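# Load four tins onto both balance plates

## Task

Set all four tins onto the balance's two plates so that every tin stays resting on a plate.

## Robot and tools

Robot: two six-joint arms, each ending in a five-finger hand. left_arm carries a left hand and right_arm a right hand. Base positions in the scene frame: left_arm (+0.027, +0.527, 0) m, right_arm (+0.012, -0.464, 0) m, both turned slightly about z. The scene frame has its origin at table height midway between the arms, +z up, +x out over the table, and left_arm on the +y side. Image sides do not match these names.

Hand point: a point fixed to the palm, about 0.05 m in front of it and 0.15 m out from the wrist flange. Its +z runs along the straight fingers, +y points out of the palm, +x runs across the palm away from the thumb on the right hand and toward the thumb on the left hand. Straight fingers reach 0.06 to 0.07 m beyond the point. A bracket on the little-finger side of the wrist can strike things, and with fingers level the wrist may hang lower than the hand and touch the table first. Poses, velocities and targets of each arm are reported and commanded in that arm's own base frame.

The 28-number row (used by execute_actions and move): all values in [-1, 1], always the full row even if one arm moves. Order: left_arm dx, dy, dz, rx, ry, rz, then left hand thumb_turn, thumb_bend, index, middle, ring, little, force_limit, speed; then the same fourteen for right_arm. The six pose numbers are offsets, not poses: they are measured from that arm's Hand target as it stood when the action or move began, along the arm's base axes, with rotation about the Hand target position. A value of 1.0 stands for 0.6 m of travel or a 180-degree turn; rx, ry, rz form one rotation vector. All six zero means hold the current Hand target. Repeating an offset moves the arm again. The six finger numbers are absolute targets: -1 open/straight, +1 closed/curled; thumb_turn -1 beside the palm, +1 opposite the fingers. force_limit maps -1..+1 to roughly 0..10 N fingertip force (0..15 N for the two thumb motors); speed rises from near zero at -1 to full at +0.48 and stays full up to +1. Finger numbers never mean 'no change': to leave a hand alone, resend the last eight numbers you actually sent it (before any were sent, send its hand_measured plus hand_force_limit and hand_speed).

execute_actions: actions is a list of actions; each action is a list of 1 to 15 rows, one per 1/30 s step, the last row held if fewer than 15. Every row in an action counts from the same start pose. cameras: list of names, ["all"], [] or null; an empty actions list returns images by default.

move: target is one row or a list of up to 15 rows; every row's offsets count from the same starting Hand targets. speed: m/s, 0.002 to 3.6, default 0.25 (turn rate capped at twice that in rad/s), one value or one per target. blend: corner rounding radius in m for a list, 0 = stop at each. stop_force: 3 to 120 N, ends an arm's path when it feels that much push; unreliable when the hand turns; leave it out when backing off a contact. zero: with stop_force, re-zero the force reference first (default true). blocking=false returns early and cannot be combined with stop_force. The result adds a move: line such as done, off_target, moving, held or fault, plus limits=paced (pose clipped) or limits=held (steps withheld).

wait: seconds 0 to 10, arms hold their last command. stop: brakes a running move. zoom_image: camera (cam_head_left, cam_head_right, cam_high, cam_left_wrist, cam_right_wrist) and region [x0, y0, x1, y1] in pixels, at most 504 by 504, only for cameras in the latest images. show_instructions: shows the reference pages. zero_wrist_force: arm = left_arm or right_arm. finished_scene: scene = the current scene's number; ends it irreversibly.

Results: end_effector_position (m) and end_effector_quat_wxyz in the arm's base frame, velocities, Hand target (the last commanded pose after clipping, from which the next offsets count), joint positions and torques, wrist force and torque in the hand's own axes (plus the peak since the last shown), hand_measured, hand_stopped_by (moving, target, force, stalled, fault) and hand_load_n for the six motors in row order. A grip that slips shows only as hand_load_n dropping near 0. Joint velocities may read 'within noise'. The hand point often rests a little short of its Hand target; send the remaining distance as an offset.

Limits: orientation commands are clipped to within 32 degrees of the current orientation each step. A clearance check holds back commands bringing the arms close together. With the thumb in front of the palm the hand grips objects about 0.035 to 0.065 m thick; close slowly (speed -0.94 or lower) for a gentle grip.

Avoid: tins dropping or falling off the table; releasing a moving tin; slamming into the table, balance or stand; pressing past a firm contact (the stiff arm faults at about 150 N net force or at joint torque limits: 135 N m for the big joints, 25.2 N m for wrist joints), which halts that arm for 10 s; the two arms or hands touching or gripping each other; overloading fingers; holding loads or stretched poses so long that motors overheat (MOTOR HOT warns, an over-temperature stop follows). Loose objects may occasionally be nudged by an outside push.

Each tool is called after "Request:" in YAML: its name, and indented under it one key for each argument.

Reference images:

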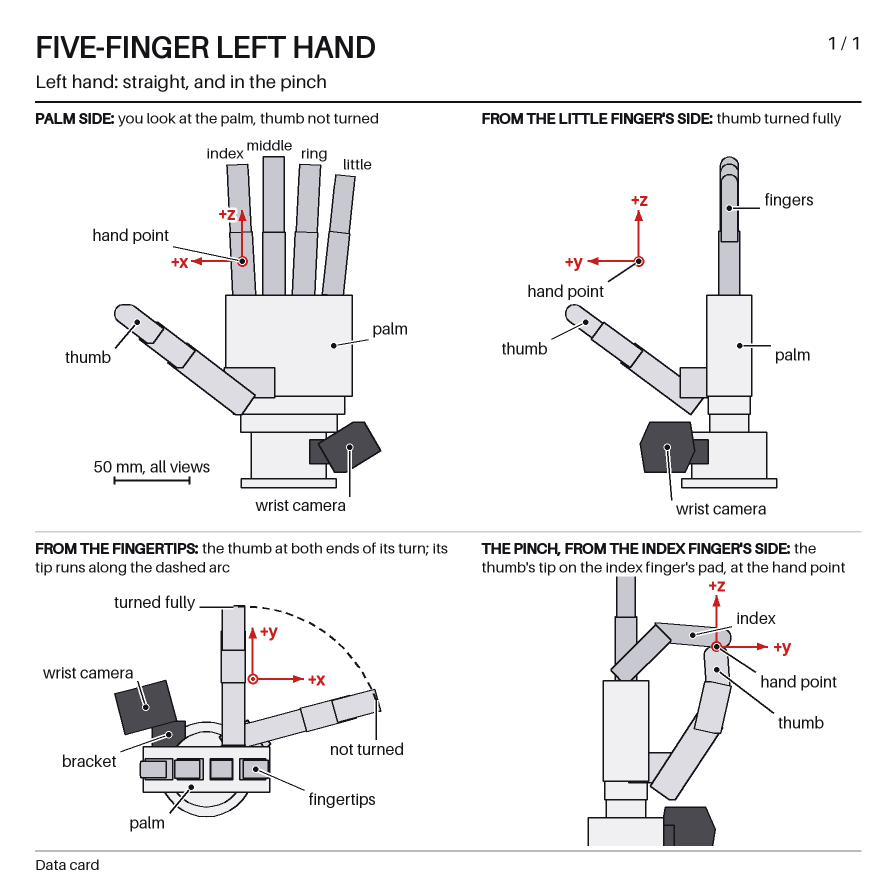

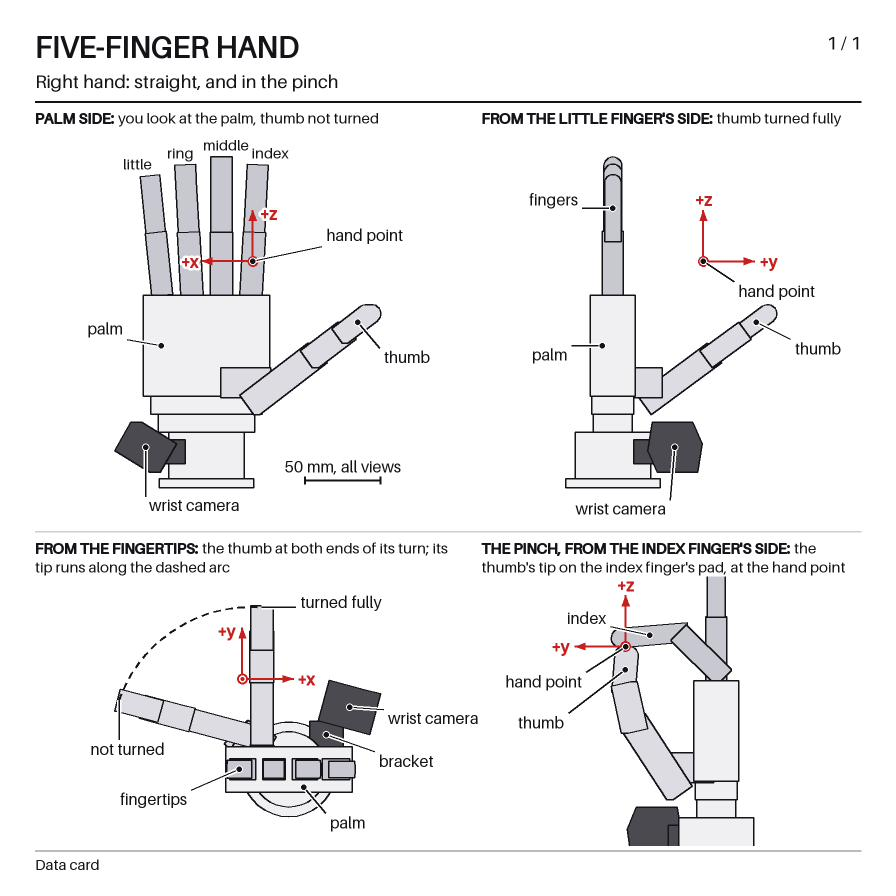

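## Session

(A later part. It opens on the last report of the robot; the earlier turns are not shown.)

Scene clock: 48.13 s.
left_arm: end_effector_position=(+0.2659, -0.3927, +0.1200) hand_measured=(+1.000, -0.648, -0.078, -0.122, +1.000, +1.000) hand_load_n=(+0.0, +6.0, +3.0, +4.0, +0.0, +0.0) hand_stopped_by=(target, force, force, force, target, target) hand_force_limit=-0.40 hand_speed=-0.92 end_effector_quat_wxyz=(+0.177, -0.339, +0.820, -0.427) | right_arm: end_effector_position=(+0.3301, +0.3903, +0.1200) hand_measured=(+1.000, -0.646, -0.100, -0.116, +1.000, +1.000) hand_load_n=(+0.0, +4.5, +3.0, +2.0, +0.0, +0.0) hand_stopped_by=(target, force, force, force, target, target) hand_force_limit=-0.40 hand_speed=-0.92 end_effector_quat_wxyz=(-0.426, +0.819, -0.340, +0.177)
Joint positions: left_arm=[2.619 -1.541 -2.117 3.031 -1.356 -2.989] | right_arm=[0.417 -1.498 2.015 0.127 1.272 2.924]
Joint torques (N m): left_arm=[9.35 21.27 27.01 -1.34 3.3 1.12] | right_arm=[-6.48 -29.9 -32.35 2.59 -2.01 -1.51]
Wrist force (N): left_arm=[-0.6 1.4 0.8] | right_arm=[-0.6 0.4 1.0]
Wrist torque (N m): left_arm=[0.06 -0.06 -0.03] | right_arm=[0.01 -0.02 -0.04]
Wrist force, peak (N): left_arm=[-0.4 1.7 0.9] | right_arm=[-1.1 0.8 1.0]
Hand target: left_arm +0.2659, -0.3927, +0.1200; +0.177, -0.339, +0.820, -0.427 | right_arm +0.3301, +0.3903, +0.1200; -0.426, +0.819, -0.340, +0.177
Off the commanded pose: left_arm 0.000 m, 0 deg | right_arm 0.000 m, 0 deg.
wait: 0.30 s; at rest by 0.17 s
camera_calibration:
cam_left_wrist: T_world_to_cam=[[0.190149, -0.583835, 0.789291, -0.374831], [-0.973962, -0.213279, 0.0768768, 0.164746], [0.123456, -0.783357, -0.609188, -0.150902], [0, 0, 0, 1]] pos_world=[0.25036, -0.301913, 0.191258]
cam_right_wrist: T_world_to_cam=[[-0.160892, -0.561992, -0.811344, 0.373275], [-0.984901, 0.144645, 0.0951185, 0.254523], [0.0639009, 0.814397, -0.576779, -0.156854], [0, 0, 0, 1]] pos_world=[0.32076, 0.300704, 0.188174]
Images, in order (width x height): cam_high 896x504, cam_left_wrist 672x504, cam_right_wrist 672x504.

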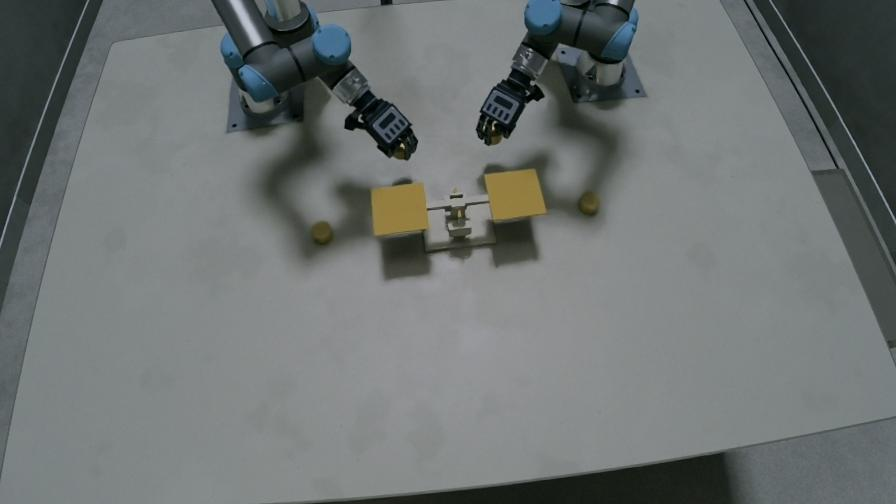

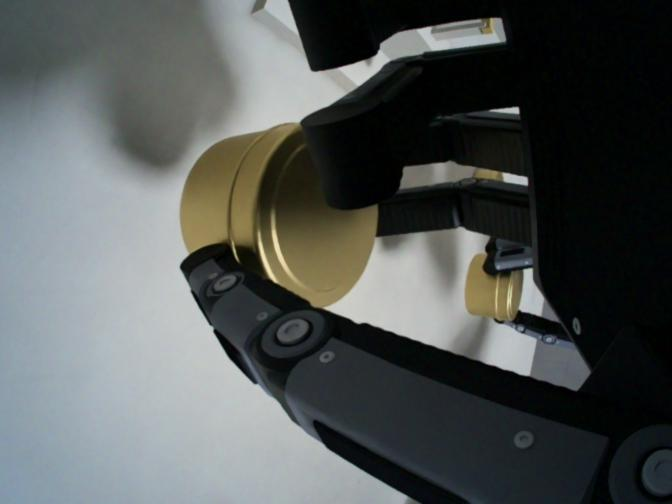

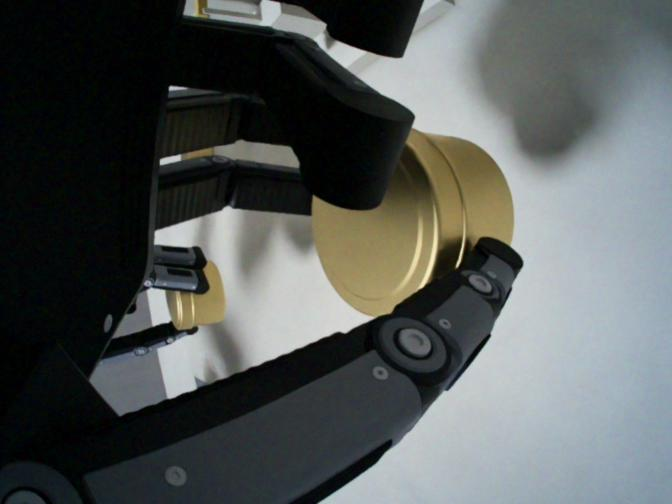

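Request:
move:
  target: [0,0,-0.1442,0,0,0,1,0.2,0.2,0.2,1,1,-0.4,-0.92, 0,0,0,0,0,0,1,0.2,0.2,0.2,1,1,-0.4,-0.92]
  speed: 0.1

Request:
move:
  target: [0,0,0,0,0,0,1,-0.9,-0.6,-0.6,1,1,-0.4,-0.6, 0,0,0,0,0,0,1,0.2,0.2,0.2,1,1,-0.4,-0.92]
  speed: 0.08

Request:
move:
  target: [0,0,0.1442,0,0,0,1,-0.9,-0.6,-0.6,1,1,-0.4,-0.6, 0,0,0,0,0,0,1,0.2,0.2,0.2,1,1,-0.4,-0.92]
  speed: 0.2

Request:
wait:
  seconds: 0.3

Request:
wait:
  seconds: 0.3

Request:
wait:
  seconds: 0.3
  cameras: ["cam_left_wrist"]

Scene clock: 50.57 s.
left_arm: end_effector_position=(+0.2659, -0.3927, +0.0336) hand_measured=(+1.000, -0.648, -0.078, -0.122, +1.000, +1.000) hand_load_n=(+0.0, +6.0, +3.0, +4.0, +0.0, +0.0) hand_stopped_by=(target, force, force, force, target, target) hand_force_limit=-0.40 hand_speed=-0.92 end_effector_quat_wxyz=(+0.177, -0.339, +0.820, -0.427) | right_arm: end_effector_position=(+0.3301, +0.3903, +0.1200) hand_measured=(+1.000, -0.646, -0.100, -0.116, +1.000, +1.000) hand_load_n=(+0.5, +4.5, +3.0, +2.0, +0.0, +0.0) hand_stopped_by=(target, force, force, force, target, target) hand_force_limit=-0.40 hand_speed=-0.92 end_effector_quat_wxyz=(-0.426, +0.819, -0.340, +0.177)
Joint positions: left_arm=[2.619 -1.691 -2.235 3.299 -1.356 -2.988] | right_arm=[0.417 -1.498 2.015 0.127 1.272 2.924]
Joint torques (N m): left_arm=[-11.03 10.14 4.34 1.38 -2.62 -1.4] | right_arm=[-5.98 -29.05 -32.54 2.65 -1.83 -1.47]
Wrist force (N): left_arm=[-0.5 1.6 0.7] | right_arm=[-1.2 0.9 0.7]
Wrist torque (N m): left_arm=[0.09 -0.07 -0.01] | right_arm=[0.11 0.08 -0.06]
Wrist force, peak (N): left_arm=[-0.4 2.3 1.3] | right_arm=[-1.0 0.7 1.2]
Hand target: left_arm +0.2659, -0.3927, +0.0335; +0.177, -0.339, +0.820, -0.427 | right_arm +0.3301, +0.3903, +0.1200; -0.426, +0.819, -0.340, +0.177
Off the commanded pose: left_arm 0.000 m, 0 deg | right_arm 0.000 m, 0 deg.
move: done

Scene clock: 51.33 s.
left_arm: end_effector_position=(+0.2659, -0.3927, +0.0335) hand_measured=(+1.000, -0.900, -0.600, -0.600, +1.000, +1.000) hand_load_n=(+0.0, +0.0, +0.0, +0.0, +0.0, +0.0) hand_stopped_by=(target, target, target, target, target, target) hand_force_limit=-0.40 hand_speed=-0.60 end_effector_quat_wxyz=(+0.177, -0.339, +0.820, -0.427) | right_arm: end_effector_position=(+0.3301, +0.3903, +0.1200) hand_measured=(+1.000, -0.646, -0.100, -0.116, +1.000, +1.000) hand_load_n=(+0.0, +5.0, +3.0, +2.0, +0.0, +0.0) hand_stopped_by=(target, force, force, force, target, target) hand_force_limit=-0.40 hand_speed=-0.92 end_effector_quat_wxyz=(-0.426, +0.819, -0.340, +0.177)
Joint positions: left_arm=[2.619 -1.692 -2.236 3.3 -1.356 -2.989] | right_arm=[0.417 -1.498 2.015 0.127 1.272 2.924]
Joint torques (N m): left_arm=[-10.93 10.41 4.81 1.16 -2.57 -1.39] | right_arm=[-5.72 -27.6 -31.83 2.67 -1.85 -1.53]
Wrist force (N): left_arm=[-0.2 0.9 0.6] | right_arm=[-0.7 0.9 0.7]
Wrist torque (N m): left_arm=[0.03 -0.11 0.02] | right_arm=[0.11 0.01 -0.03]
Wrist force, peak (N): left_arm=[-0.3 1.8 0.9] | right_arm=[-0.9 0.9 1.0]
Hand target: left_arm +0.2659, -0.3927, +0.0335; +0.177, -0.339, +0.820, -0.427 | right_arm +0.3301, +0.3903, +0.1200; -0.426, +0.819, -0.340, +0.177
Off the commanded pose: left_arm 0.000 m, 0 deg | right_arm 0.000 m, 0 deg.
move: done

Scene clock: 52.57 s.
left_arm: end_effector_position=(+0.2659, -0.3927, +0.1199) hand_measured=(+1.000, -0.900, -0.600, -0.600, +1.000, +1.000) hand_load_n=(+0.0, +0.0, -0.5, +0.0, +0.0, +0.0) hand_stopped_by=(target, target, target, target, target, target) hand_force_limit=-0.40 hand_speed=-0.60 end_effector_quat_wxyz=(+0.177, -0.339, +0.820, -0.427) | right_arm: end_effector_position=(+0.3301, +0.3903, +0.1200) hand_measured=(+1.000, -0.646, -0.100, -0.116, +1.000, +1.000) hand_load_n=(+0.5, +5.0, +3.0, +2.0, +0.0, +0.0) hand_stopped_by=(target, force, force, force, target, target) hand_force_limit=-0.40 hand_speed=-0.92 end_effector_quat_wxyz=(-0.426, +0.819, -0.340, +0.177)
Joint positions: left_arm=[2.618 -1.542 -2.117 3.031 -1.356 -2.989] | right_arm=[0.417 -1.498 2.015 0.127 1.272 2.924]
Joint torques (N m): left_arm=[9.09 22.69 26.74 -1.36 3.23 1.1] | right_arm=[-5.96 -27.1 -32.16 2.59 -1.96 -1.4]
Wrist force (N): left_arm=[-0.3 1.1 0.6] | right_arm=[-0.7 0.6 0.7]
Wrist torque (N m): left_arm=[0.05 -0.10 -0.10] | right_arm=[0.06 0.01 -0.03]
Wrist force, peak (N): left_arm=[-0.5 2.1 1.0] | right_arm=[-1.2 0.7 1.1]
Hand target: left_arm +0.2659, -0.3927, +0.1200; +0.177, -0.339, +0.820, -0.427 | right_arm +0.3301, +0.3903, +0.1200; -0.426, +0.819, -0.340, +0.177
Off the commanded pose: left_arm 0.000 m, 0 deg | right_arm 0.000 m, 0 deg.
move: done

Scene clock: 52.87 s.
left_arm: end_effector_position=(+0.2659, -0.3927, +0.1200) hand_measured=(+1.000, -0.900, -0.600, -0.600, +1.000, +1.000) hand_load_n=(+0.0, +0.0, +0.0, +0.0, +0.0, +0.0) hand_stopped_by=(target, target, target, target, target, target) hand_force_limit=-0.40 hand_speed=-0.60 end_effector_quat_wxyz=(+0.177, -0.339, +0.820, -0.427) | right_arm: end_effector_position=(+0.3301, +0.3903, +0.1200) hand_measured=(+1.000, -0.646, -0.100, -0.116, +1.000, +1.000) hand_load_n=(+0.0, +5.0, +3.0, +2.0, +0.0, +0.0) hand_stopped_by=(target, force, force, force, target, target) hand_force_limit=-0.40 hand_speed=-0.92 end_effector_quat_wxyz=(-0.426, +0.819, -0.340, +0.177)
Joint positions: left_arm=[2.619 -1.541 -2.117 3.031 -1.356 -2.989] | right_arm=[0.417 -1.498 2.015 0.127 1.272 2.924]
Joint torques (N m): left_arm=[9.45 21.55 26.51 -1.28 3.31 1.12] | right_arm=[-6 -27.38 -32.16 2.54 -1.83 -1.4]
Wrist force (N): left_arm=[-0.5 1.4 0.7] | right_arm=[-0.9 0.6 0.9]
Wrist torque (N m): left_arm=[0.08 -0.06 -0.12] | right_arm=[0.04 0.03 -0.06]
Wrist force, peak (N): left_arm=[-0.7 1.4 0.8] | right_arm=[-0.8 0.9 0.9]
Hand target: left_arm +0.2659, -0.3927, +0.1200; +0.177, -0.339, +0.820, -0.427 | right_arm +0.3301, +0.3903, +0.1200; -0.426, +0.819, -0.340, +0.177
Off the commanded pose: left_arm 0.000 m, 0 deg | right_arm 0.000 m, 0 deg.
wait: 0.30 s; at rest by 0.17 s

Scene clock: 53.17 s.
left_arm: end_effector_position=(+0.2659, -0.3927, +0.1200) hand_measured=(+1.000, -0.900, -0.600, -0.600, +1.000, +1.000) hand_load_n=(+0.0, +0.0, +0.0, +0.0, +0.0, +0.0) hand_stopped_by=(target, target, target, target, target, target) hand_force_limit=-0.40 hand_speed=-0.60 end_effector_quat_wxyz=(+0.177, -0.339, +0.820, -0.427) | right_arm: end_effector_position=(+0.3301, +0.3903, +0.1200) hand_measured=(+1.000, -0.646, -0.100, -0.116, +1.000, +1.000) hand_load_n=(+0.0, +5.0, +3.0, +2.0, +0.5, +0.0) hand_stopped_by=(target, force, force, force, target, target) hand_force_limit=-0.40 hand_speed=-0.92 end_effector_quat_wxyz=(-0.426, +0.819, -0.340, +0.177)
Joint positions: left_arm=[2.619 -1.541 -2.117 3.031 -1.356 -2.989] | right_arm=[0.417 -1.498 2.015 0.127 1.272 2.924]
Joint torques (N m): left_arm=[9.19 21.62 26.24 -1.33 3.38 1.12] | right_arm=[-5.74 -28.04 -32.41 2.31 -1.95 -1.44]
Wrist force (N): left_arm=[-0.4 1.0 0.7] | right_arm=[-0.9 0.8 0.9]
Wrist torque (N m): left_arm=[0.03 -0.09 -0.10] | right_arm=[0.08 0.02 -0.05]
Wrist force, peak (N): left_arm=[-0.7 1.4 0.8] | right_arm=[-1.1 0.7 0.8]
Hand target: left_arm +0.2659, -0.3927, +0.1200; +0.177, -0.339, +0.820, -0.427 | right_arm +0.3301, +0.3903, +0.1200; -0.426, +0.819, -0.340, +0.177
Off the commanded pose: left_arm 0.000 m, 0 deg | right_arm 0.000 m, 0 deg.
wait: 0.30 s; at rest by 0.17 s

Scene clock: 53.47 s.
left_arm: end_effector_position=(+0.2659, -0.3927, +0.1200) hand_measured=(+1.000, -0.900, -0.600, -0.600, +1.000, +1.000) hand_load_n=(+0.0, +0.0, +0.0, +0.0, +0.0, +0.0) hand_stopped_by=(target, target, target, target, target, target) hand_force_limit=-0.40 hand_speed=-0.60 end_effector_quat_wxyz=(+0.177, -0.339, +0.820, -0.427) | right_arm: end_effector_position=(+0.3301, +0.3903, +0.1200) hand_measured=(+1.000, -0.646, -0.100, -0.116, +1.000, +1.000) hand_load_n=(+0.0, +5.0, +3.0, +2.0, +0.0, +0.0) hand_stopped_by=(target, force, force, force, target, target) hand_force_limit=-0.40 hand_speed=-0.92 end_effector_quat_wxyz=(-0.426, +0.819, -0.340, +0.177)
Joint positions: left_arm=[2.619 -1.541 -2.117 3.031 -1.356 -2.989] | right_arm=[0.417 -1.498 2.015 0.127 1.272 2.924]
Joint torques (N m): left_arm=[9.25 21.81 26.19 -1.44 3.2 1.05] | right_arm=[-6.16 -27.31 -31.73 2.48 -1.87 -1.17]
Wrist force (N): left_arm=[-0.5 1.3 0.6] | right_arm=[-0.9 0.5 0.8]
Wrist torque (N m): left_arm=[0.08 -0.06 -0.12] | right_arm=[0.04 0.03 -0.06]
Wrist force, peak (N): left_arm=[-0.6 1.5 0.8] | right_arm=[-1.2 0.8 0.8]
Hand target: left_arm +0.2659, -0.3927, +0.1200; +0.177, -0.339, +0.820, -0.427 | right_arm +0.3301, +0.3903, +0.1200; -0.426, +0.819, -0.340, +0.177
Off the commanded pose: left_arm 0.000 m, 0 deg | right_arm 0.000 m, 0 deg.
wait: 0.30 s; at rest by 0.17 s
camera_calibration:
cam_left_wrist: T_world_to_cam=[[0.190149, -0.583835, 0.789291, -0.374831], [-0.973962, -0.213279, 0.0768768, 0.164746], [0.123456, -0.783357, -0.609188, -0.150902], [0, 0, 0, 1]] pos_world=[0.25036, -0.301913, 0.191258]
Images, in order (width x height): cam_left_wrist 672x504.

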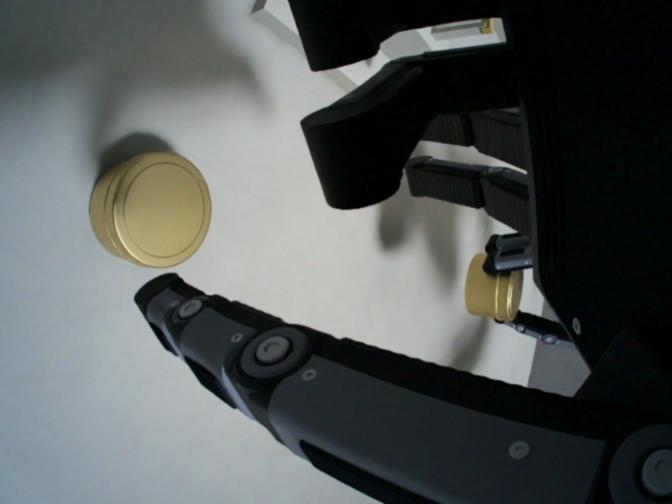

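Request:
move:
  target:
    - [0,0,0.15,0,0,0,1,-0.9,-0.6,-0.6,1,1,-0.4,-0.6, 0,0,0.22,0,0,0,1,0.2,0.2,0.2,1,1,-0.4,-0.92]
    - [0.285,0.3848,0.15,0,0,-0.25,1,-0.9,-0.6,-0.6,1,1,-0.4,-0.6, 0.2165,-0.1838,0.233,0,0,0.25,1,0.2,0.2,0.2,1,1,-0.4,-0.92]
    - [0.285,0.3848,-0.0333,0,0,-0.25,1,-0.9,-0.6,-0.6,1,1,-0.4,-0.6, 0.2165,-0.1838,0.233,0,0,0.25,1,0.2,0.2,0.2,1,1,-0.4,-0.92]
  speed: 0.25
  blend: 0.03
  cameras: ["cam_left_wrist","cam_right_wrist"]

Scene clock: 62.00 s.
left_arm: end_effector_position=(+0.4369, -0.1618, +0.1002) hand_measured=(+1.000, -0.900, -0.600, -0.600, +1.000, +1.000) hand_load_n=(+0.0, +0.0, +0.0, +0.0, +0.0, +0.0) hand_stopped_by=(target, target, target, target, target, target) hand_force_limit=-0.40 hand_speed=-0.60 end_effector_quat_wxyz=(+0.000, +0.000, +0.887, -0.462) | right_arm: end_effector_position=(+0.4600, +0.2800, +0.2598) hand_measured=(+1.000, -0.646, -0.100, -0.116, +1.000, +1.000) hand_load_n=(+0.0, +5.0, +3.0, +2.0, +0.0, +0.0) hand_stopped_by=(target, force, force, force, target, target) hand_force_limit=-0.40 hand_speed=-0.92 end_effector_quat_wxyz=(-0.462, +0.887, +0.000, +0.000)
Joint positions: left_arm=[3.449 -2.182 -1.675 1.878 -0.675 -1.065] | right_arm=[-0.049 -1.074 1.306 1.407 0.613 1.487]
Joint torques (N m): left_arm=[-11.78 26.13 22.13 -0.99 4.19 -1.05] | right_arm=[7.67 -34.52 -32.3 4.84 0.25 -1.58]
Wrist force (N): left_arm=[-0.5 1.3 0.9] | right_arm=[-1.1 0.6 0.7]
Wrist torque (N m): left_arm=[0.06 -0.05 -0.13] | right_arm=[0.06 0.08 -0.02]
Wrist force, peak (N): left_arm=[-0.4 2.1 1.5] | right_arm=[-1.0 1.7 1.5]
Hand target: left_arm +0.4369, -0.1618, +0.1000; +0.000, +0.000, +0.887, -0.462 | right_arm +0.4600, +0.2801, +0.2598; -0.462, +0.887, +0.000, +0.000
Off the commanded pose: left_arm 0.000 m, 0 deg | right_arm 0.000 m, 0 deg.
move: done
camera_calibration:
cam_left_wrist: T_world_to_cam=[[-0.278366, -0.547375, 0.789236, -0.0462981], [-0.839465, 0.537931, 0.077001, 0.444746], [-0.466703, -0.641101, -0.609243, 0.277662], [0, 0, 0, 1]] pos_world=[0.490047, -0.0865759, 0.171458]
cam_right_wrist: T_world_to_cam=[[0.2836, -0.511201, -0.811323, 0.226919], [-0.798759, -0.594085, 0.0951157, 0.506402], [-0.530618, 0.621076, -0.576809, 0.33293], [0, 0, 0, 1]] pos_world=[0.516798, 0.210072, 0.327975]
Images, in order (width x height): cam_left_wrist 672x504, cam_right_wrist 672x504.

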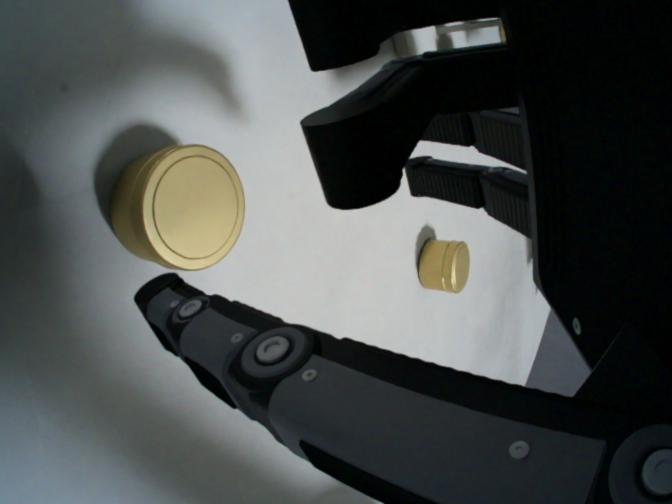

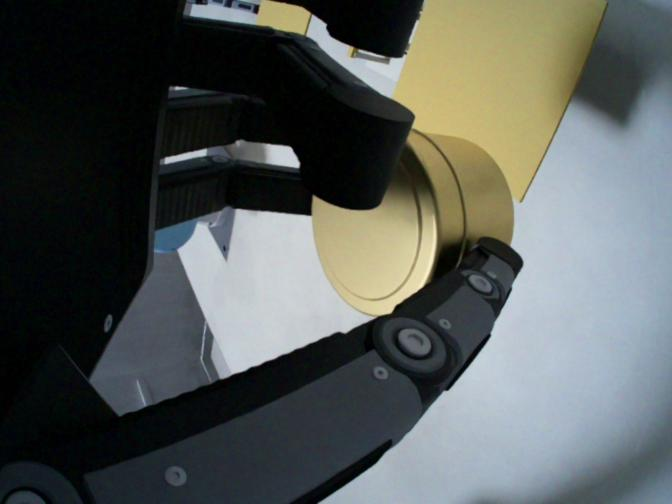

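Request:
move:
  target:
    - [-0.0007,-0.002,-0.1117,0,0,0,1,-0.9,-0.6,-0.6,1,1,-0.4,-0.6, 0.2333,-0.0668,0.0167,0,0,0,1,0.2,0.2,0.2,1,1,-0.4,-0.92]
  speed: 0.08
  cameras: ["cam_right_wrist"]

Request:
move:
  target:
    - [0,0,0,0,0,0,1,0.2,0.2,0.2,1,1,-0.4,-0.92, 0,-0.15,0.0,0,0,0,1,0.2,0.2,0.2,1,1,-0.4,-0.92]
  speed: 0.15
  cameras: ["cam_left_wrist","cam_right_wrist"]

Scene clock: 65.30 s.
left_arm: end_effector_position=(+0.4365, -0.1630, +0.0330) hand_measured=(+1.000, -0.900, -0.600, -0.600, +1.000, +1.000) hand_load_n=(+0.0, +0.0, +0.0, +0.0, +0.5, +0.5) hand_stopped_by=(target, target, target, target, target, target) hand_force_limit=-0.40 hand_speed=-0.60 end_effector_quat_wxyz=(+0.000, +0.000, +0.887, -0.462) | right_arm: end_effector_position=(+0.5999, +0.2400, +0.2699) hand_measured=(+1.000, -0.646, -0.100, -0.116, +1.000, +1.000) hand_load_n=(+0.0, +5.0, +3.0, +2.0, +0.0, +0.0) hand_stopped_by=(target, force, force, force, target, target) hand_force_limit=-0.40 hand_speed=-0.92 end_effector_quat_wxyz=(-0.462, +0.887, +0.000, +0.000)
Joint positions: left_arm=[3.447 -2.293 -1.699 2.016 -0.674 -1.068] | right_arm=[-0.102 -0.693 0.656 1.751 0.618 1.396]
Joint torques (N m): left_arm=[-10.85 29.86 0.9 -1.07 4.25 -1.5] | right_arm=[7.59 -49.47 -34.34 5.02 0.27 -1.4]
Wrist force (N): left_arm=[-0.5 1.3 0.7] | right_arm=[-0.6 0.6 0.8]
Wrist torque (N m): left_arm=[0.08 -0.06 0.07] | right_arm=[0.06 -0.01 0.02]
Wrist force, peak (N): left_arm=[-0.8 1.5 0.8] | right_arm=[-1.5 0.7 0.9]
Hand target: left_arm +0.4365, -0.1630, +0.0330; +0.000, +0.000, +0.887, -0.462 | right_arm +0.6000, +0.2400, +0.2699; -0.462, +0.887, +0.000, +0.000
Off the commanded pose: left_arm 0.000 m, 0 deg | right_arm 0.000 m, 0 deg.
move: done
camera_calibration:
cam_right_wrist: T_world_to_cam=[[0.283577, -0.511218, -0.81132, 0.174874], [-0.798767, -0.594071, 0.0951385, 0.59337], [-0.530618, 0.621076, -0.576809, 0.437837], [0, 0, 0, 1]] pos_world=[0.656698, 0.169972, 0.337975]
Images, in order (width x height): cam_right_wrist 672x504.

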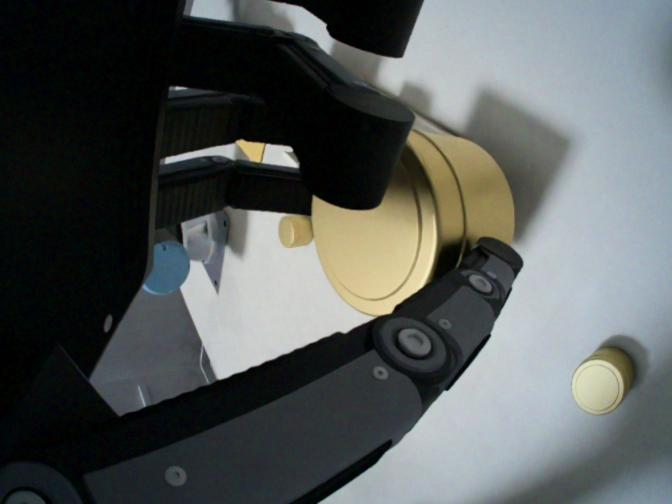

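Scene clock: 67.90 s.
left_arm: end_effector_position=(+0.4365, -0.1630, +0.0330) hand_measured=(+1.000, -0.648, -0.078, -0.122, +1.000, +1.000) hand_load_n=(+0.0, +6.0, +3.5, +3.5, +0.0, +0.0) hand_stopped_by=(target, force, force, force, target, target) hand_force_limit=-0.40 hand_speed=-0.92 end_effector_quat_wxyz=(+0.000, +0.000, +0.887, -0.462) | right_arm: end_effector_position=(+0.6000, +0.1500, +0.2699) hand_measured=(+1.000, -0.646, -0.100, -0.116, +1.000, +1.000) hand_load_n=(+0.0, +5.0, +3.0, +2.0, +0.0, +0.5) hand_stopped_by=(target, force, force, force, target, target) hand_force_limit=-0.40 hand_speed=-0.92 end_effector_quat_wxyz=(-0.462, +0.887, +0.000, +0.000)
Joint positions: left_arm=[3.447 -2.293 -1.699 2.016 -0.674 -1.068] | right_arm=[-0.245 -0.722 0.756 1.87 0.652 1.16]
Joint torques (N m): left_arm=[-10.3 29.75 0.68 -1.39 3.58 -1.37] | right_arm=[-5.93 -62.12 -6.43 5.18 0.45 -1.29]
Wrist force (N): left_arm=[-0.7 1.7 0.8] | right_arm=[-0.9 0.9 0.5]
Wrist torque (N m): left_arm=[0.06 -0.01 0.05] | right_arm=[0.13 0.06 0.01]
Wrist force, peak (N): left_arm=[-0.6 2.3 1.2] | right_arm=[-1.1 1.4 0.2]
Hand target: left_arm +0.4365, -0.1630, +0.0330; +0.000, +0.000, +0.887, -0.462 | right_arm +0.6000, +0.1500, +0.2699; -0.462, +0.887, +0.000, +0.000
Off the commanded pose: left_arm 0.000 m, 0 deg | right_arm 0.000 m, 0 deg.
move: done
camera_calibration:
cam_left_wrist: T_world_to_cam=[[-0.278406, -0.547297, 0.789276, 0.00599324], [-0.839468, 0.53794, 0.0769059, 0.450243], [-0.466673, -0.64116, -0.609204, 0.235741], [0, 0, 0, 1]] pos_world=[0.489647, -0.0877756, 0.104258]
cam_right_wrist: T_world_to_cam=[[0.283625, -0.511153, -0.811344, 0.128836], [-0.798702, -0.594161, 0.0951203, 0.539874], [-0.53069, 0.621044, -0.576778, 0.493773], [0, 0, 0, 1]] pos_world=[0.656698, 0.0799723, 0.337974]
Images, in order (width x height): cam_left_wrist 672x504, cam_right_wrist 672x504.

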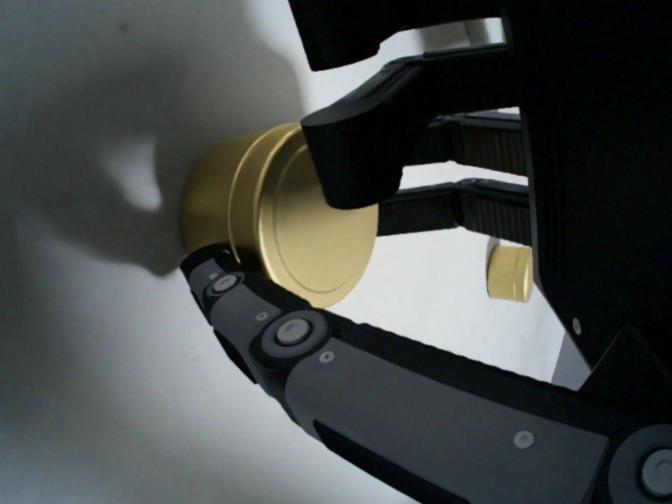

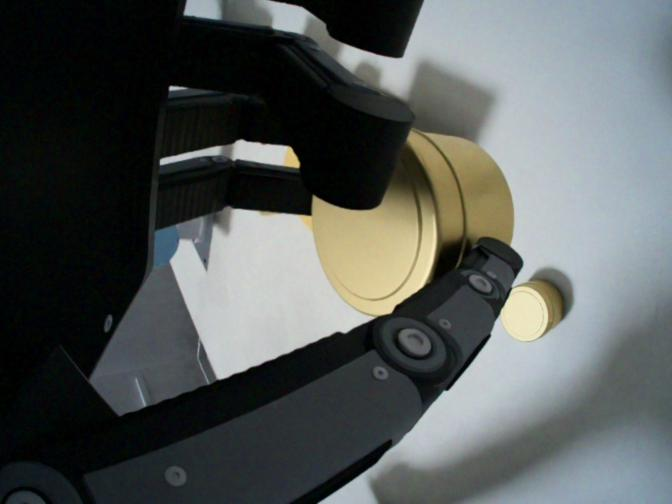

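Request:
move:
  target:
    - [0,0,0.3783,0,0,0,1,0.2,0.2,0.2,1,1,-0.4,-0.92, -0.2333,0.2167,-0.0167,0,0,0,1,0.2,0.2,0.2,1,1,-0.4,-0.92]
    - [-0.0575,-0.2033,0.3783,0,0,0,1,0.2,0.2,0.2,1,1,-0.4,-0.92, -0.2333,0.2167,-0.0167,0,0,0,1,0.2,0.2,0.2,1,1,-0.4,-0.92]
  speed: 0.15
  blend: 0.03
  cameras: ["cam_left_wrist","cam_right_wrist","cam_high","cam_head_left"]

Scene clock: 73.47 s.
left_arm: end_effector_position=(+0.4020, -0.2849, +0.2600) hand_measured=(+1.000, -0.648, -0.078, -0.122, +1.000, +1.000) hand_load_n=(+0.0, +6.5, +3.5, +3.5, +0.0, +0.0) hand_stopped_by=(target, force, force, force, target, target) hand_force_limit=-0.40 hand_speed=-0.92 end_effector_quat_wxyz=(+0.000, +0.000, +0.887, -0.462) | right_arm: end_effector_position=(+0.4600, +0.2800, +0.2598) hand_measured=(+1.000, -0.646, -0.100, -0.116, +1.000, +1.000) hand_load_n=(+0.0, +4.5, +3.0, +2.0, +0.0, +0.0) hand_stopped_by=(target, force, force, force, target, target) hand_force_limit=-0.40 hand_speed=-0.92 end_effector_quat_wxyz=(-0.462, +0.887, +0.000, +0.000)
Joint positions: left_arm=[3.185 -1.935 -1.499 1.8 -0.612 -1.494] | right_arm=[-0.049 -1.074 1.306 1.407 0.613 1.487]
Joint torques (N m): left_arm=[-11.14 37.02 26.53 -1.37 -1.4 -1.45] | right_arm=[7.95 -48.58 -5.96 0.29 -0.92 1.76]
Wrist force (N): left_arm=[-0.3 2.1 1.3] | right_arm=[-0.8 0.5 0.7]
Wrist torque (N m): left_arm=[0.06 -0.09 0.07] | right_arm=[0.05 0.03 -0.15]
Wrist force, peak (N): left_arm=[-0.6 2.9 1.9] | right_arm=[-1.4 0.6 1.2]
Hand target: left_arm +0.4020, -0.2850, +0.2600; +0.000, +0.000, +0.887, -0.462 | right_arm +0.4600, +0.2800, +0.2598; -0.462, +0.887, +0.000, +0.000
Off the commanded pose: left_arm 0.000 m, 0 deg | right_arm 0.000 m, 0 deg.
move: done
camera_calibration:
cam_left_wrist: T_world_to_cam=[[-0.27837, -0.547246, 0.789324, -0.24957], [-0.839464, 0.537945, 0.0769105, 0.46945], [-0.466702, -0.641199, -0.609141, 0.279693], [0, 0, 0, 1]] pos_world=[0.455147, -0.209775, 0.331258]
cam_right_wrist: T_world_to_cam=[[0.283625, -0.511153, -0.811344, 0.226851], [-0.798702, -0.594161, 0.0951203, 0.506328], [-0.53069, 0.621044, -0.576778, 0.333026], [0, 0, 0, 1]] pos_world=[0.516798, 0.209972, 0.327974]
Images, in order (width x height): cam_head_left 896x504, cam_high 896x504, cam_left_wrist 672x504, cam_right_wrist 672x504.

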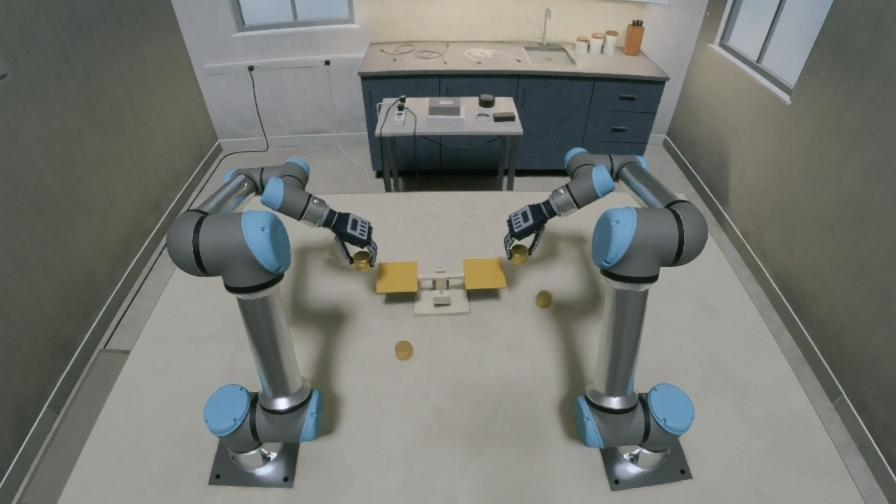

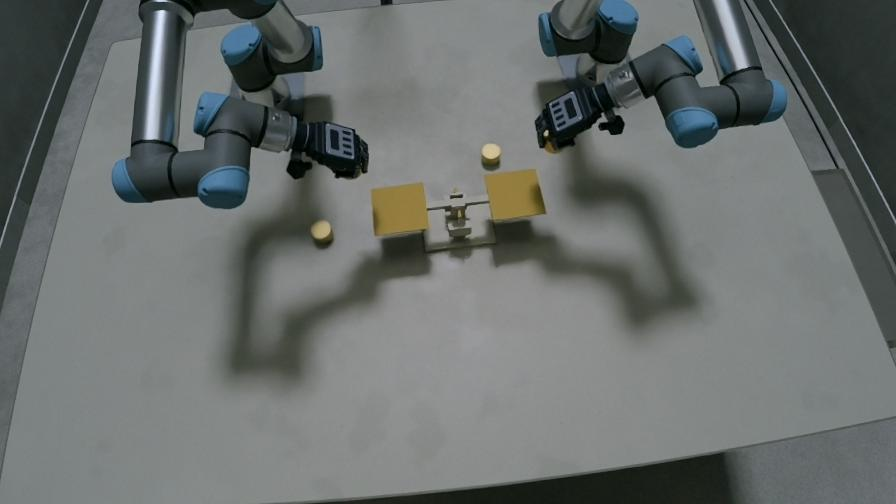

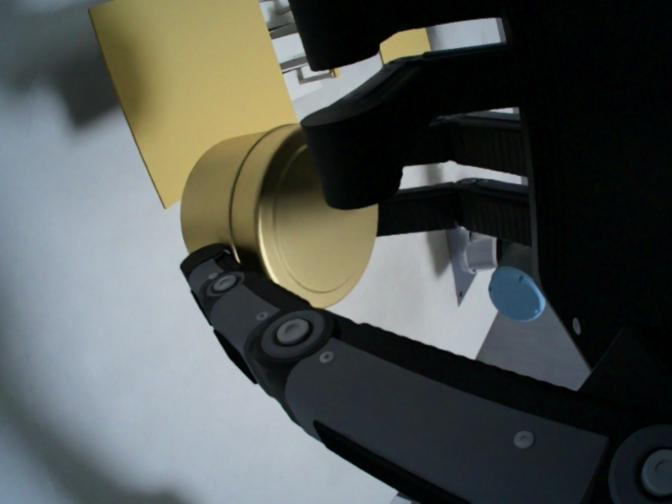

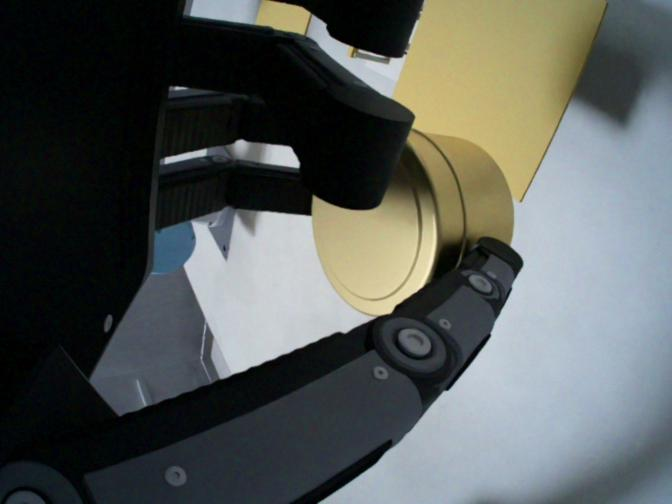

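Request:
move:
  target: [0.0317,-0.1388,-0.1333,0,0,0,1,0.2,0.2,0.2,1,1,-0.4,-0.92, 0.03,0.1425,-0.133,0,0,0,1,0.2,0.2,0.2,1,1,-0.4,-0.92]
  speed: 0.1
  cameras: ["all"]

Request:
zoom_image:
  camera: "cam_head_left"
  region: [360, 200, 540, 330]

Request:
zoom_image:
  camera: "cam_high"
  region: [340, 120, 590, 280]

Scene clock: 76.43 s.
left_arm: end_effector_position=(+0.4210, -0.3682, +0.1801) hand_measured=(+1.000, -0.648, -0.078, -0.122, +1.000, +1.000) hand_load_n=(+0.0, +6.5, +4.0, +3.5, +0.5, +0.0) hand_stopped_by=(target, force, force, force, target, target) hand_force_limit=-0.40 hand_speed=-0.92 end_effector_quat_wxyz=(+0.000, +0.000, +0.887, -0.462) | right_arm: end_effector_position=(+0.4780, +0.3654, +0.1801) hand_measured=(+1.000, -0.646, -0.100, -0.116, +1.000, +1.000) hand_load_n=(+0.0, +5.0, +3.0, +2.0, +0.0, +0.0) hand_stopped_by=(target, force, force, force, target, target) hand_force_limit=-0.40 hand_speed=-0.92 end_effector_quat_wxyz=(-0.462, +0.887, +0.000, +0.000)
Joint positions: left_arm=[3.003 -2.079 -1.431 2.134 -0.624 -1.809] | right_arm=[0.119 -0.937 1.236 1.104 0.621 1.777]
Joint torques (N m): left_arm=[-11.02 28.98 26.1 -0.86 -1.52 -1.32] | right_arm=[8.13 -40.77 -32.27 0.28 0.58 1.81]
Wrist force (N): left_arm=[-0.4 2.4 1.7] | right_arm=[-1.2 0.6 1.0]
Wrist torque (N m): left_arm=[0.11 -0.08 0.06] | right_arm=[0.04 0.07 -0.19]
Wrist force, peak (N): left_arm=[-0.5 2.2 1.9] | right_arm=[-1.0 0.9 1.3]
Hand target: left_arm +0.4210, -0.3683, +0.1800; +0.000, +0.000, +0.887, -0.462 | right_arm +0.4780, +0.3655, +0.1800; -0.462, +0.887, +0.000, +0.000
Off the commanded pose: left_arm 0.000 m, 0 deg | right_arm 0.000 m, 0 deg.
move: done
camera_calibration:
cam_left_wrist: T_world_to_cam=[[-0.27837, -0.547246, 0.789324, -0.226745], [-0.839464, 0.537945, 0.0769105, 0.536302], [-0.466702, -0.641199, -0.609141, 0.186542], [0, 0, 0, 1]] pos_world=[0.474147, -0.292975, 0.251358]
cam_right_wrist: T_world_to_cam=[[0.283652, -0.511185, -0.811314, 0.20075], [-0.79867, -0.594198, 0.095155, 0.578933], [-0.530724, 0.620982, -0.576814, 0.243565], [0, 0, 0, 1]] pos_world=[0.534698, 0.295372, 0.248275]

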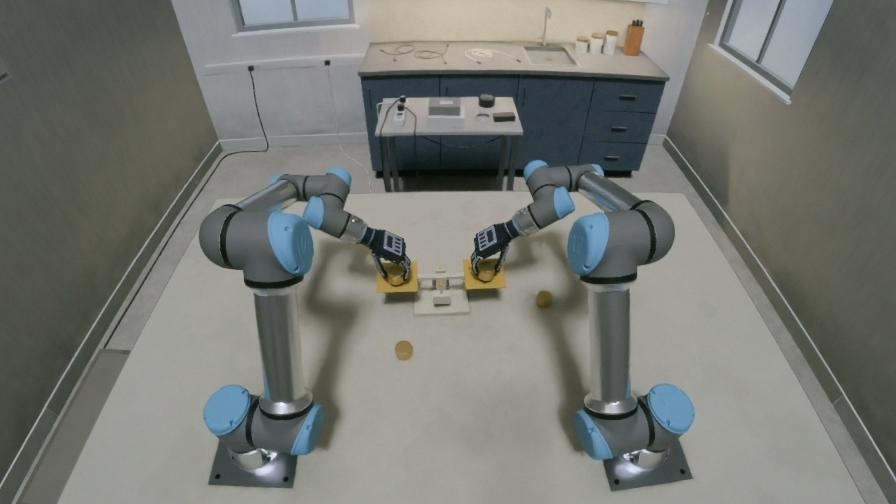

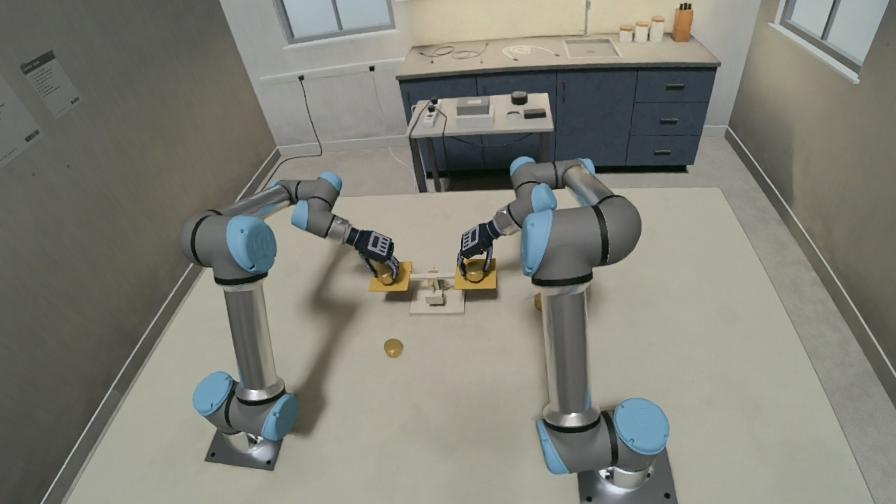

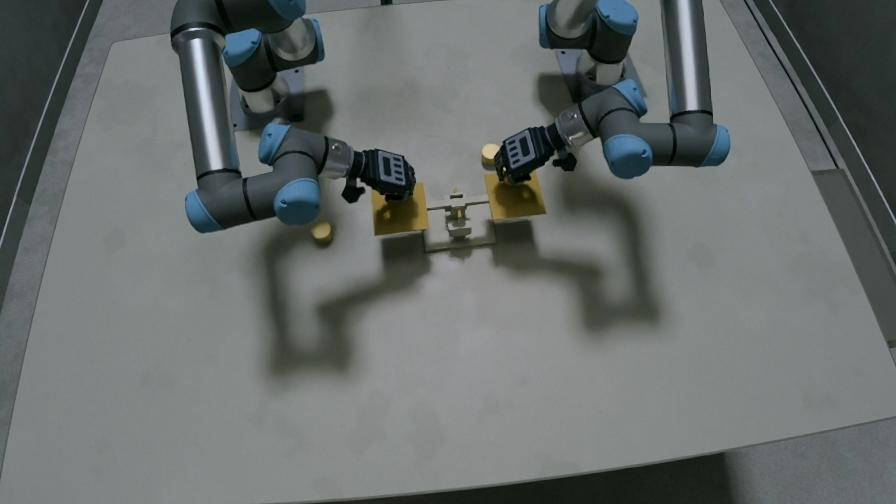

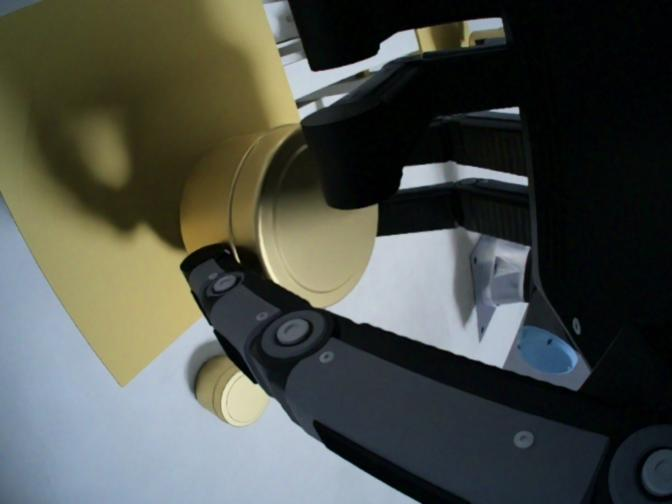

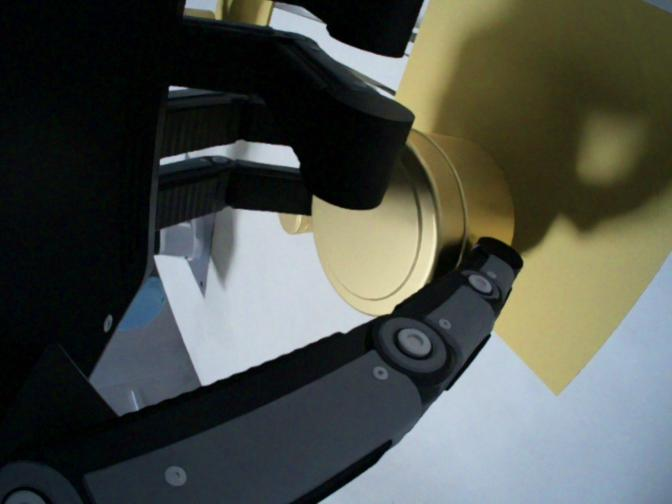

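Scaled by 2.800 from the camera's 896x504 image, which has a finer 1280x720 frame.

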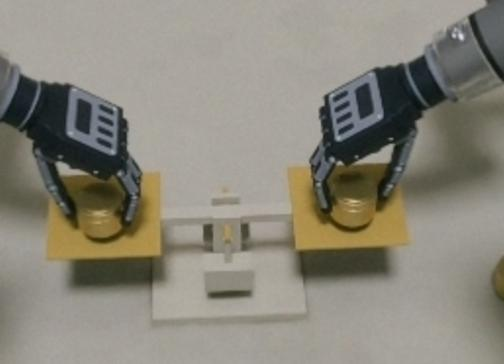

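Scaled by 2.016 from the camera's 896x504 image, which has a finer 1280x720 frame.

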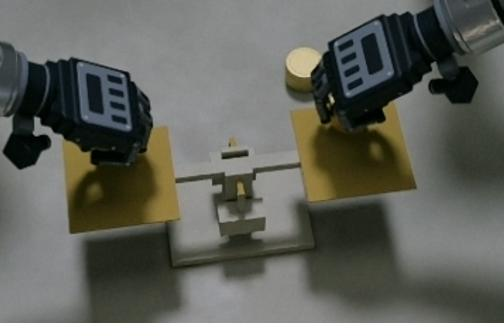

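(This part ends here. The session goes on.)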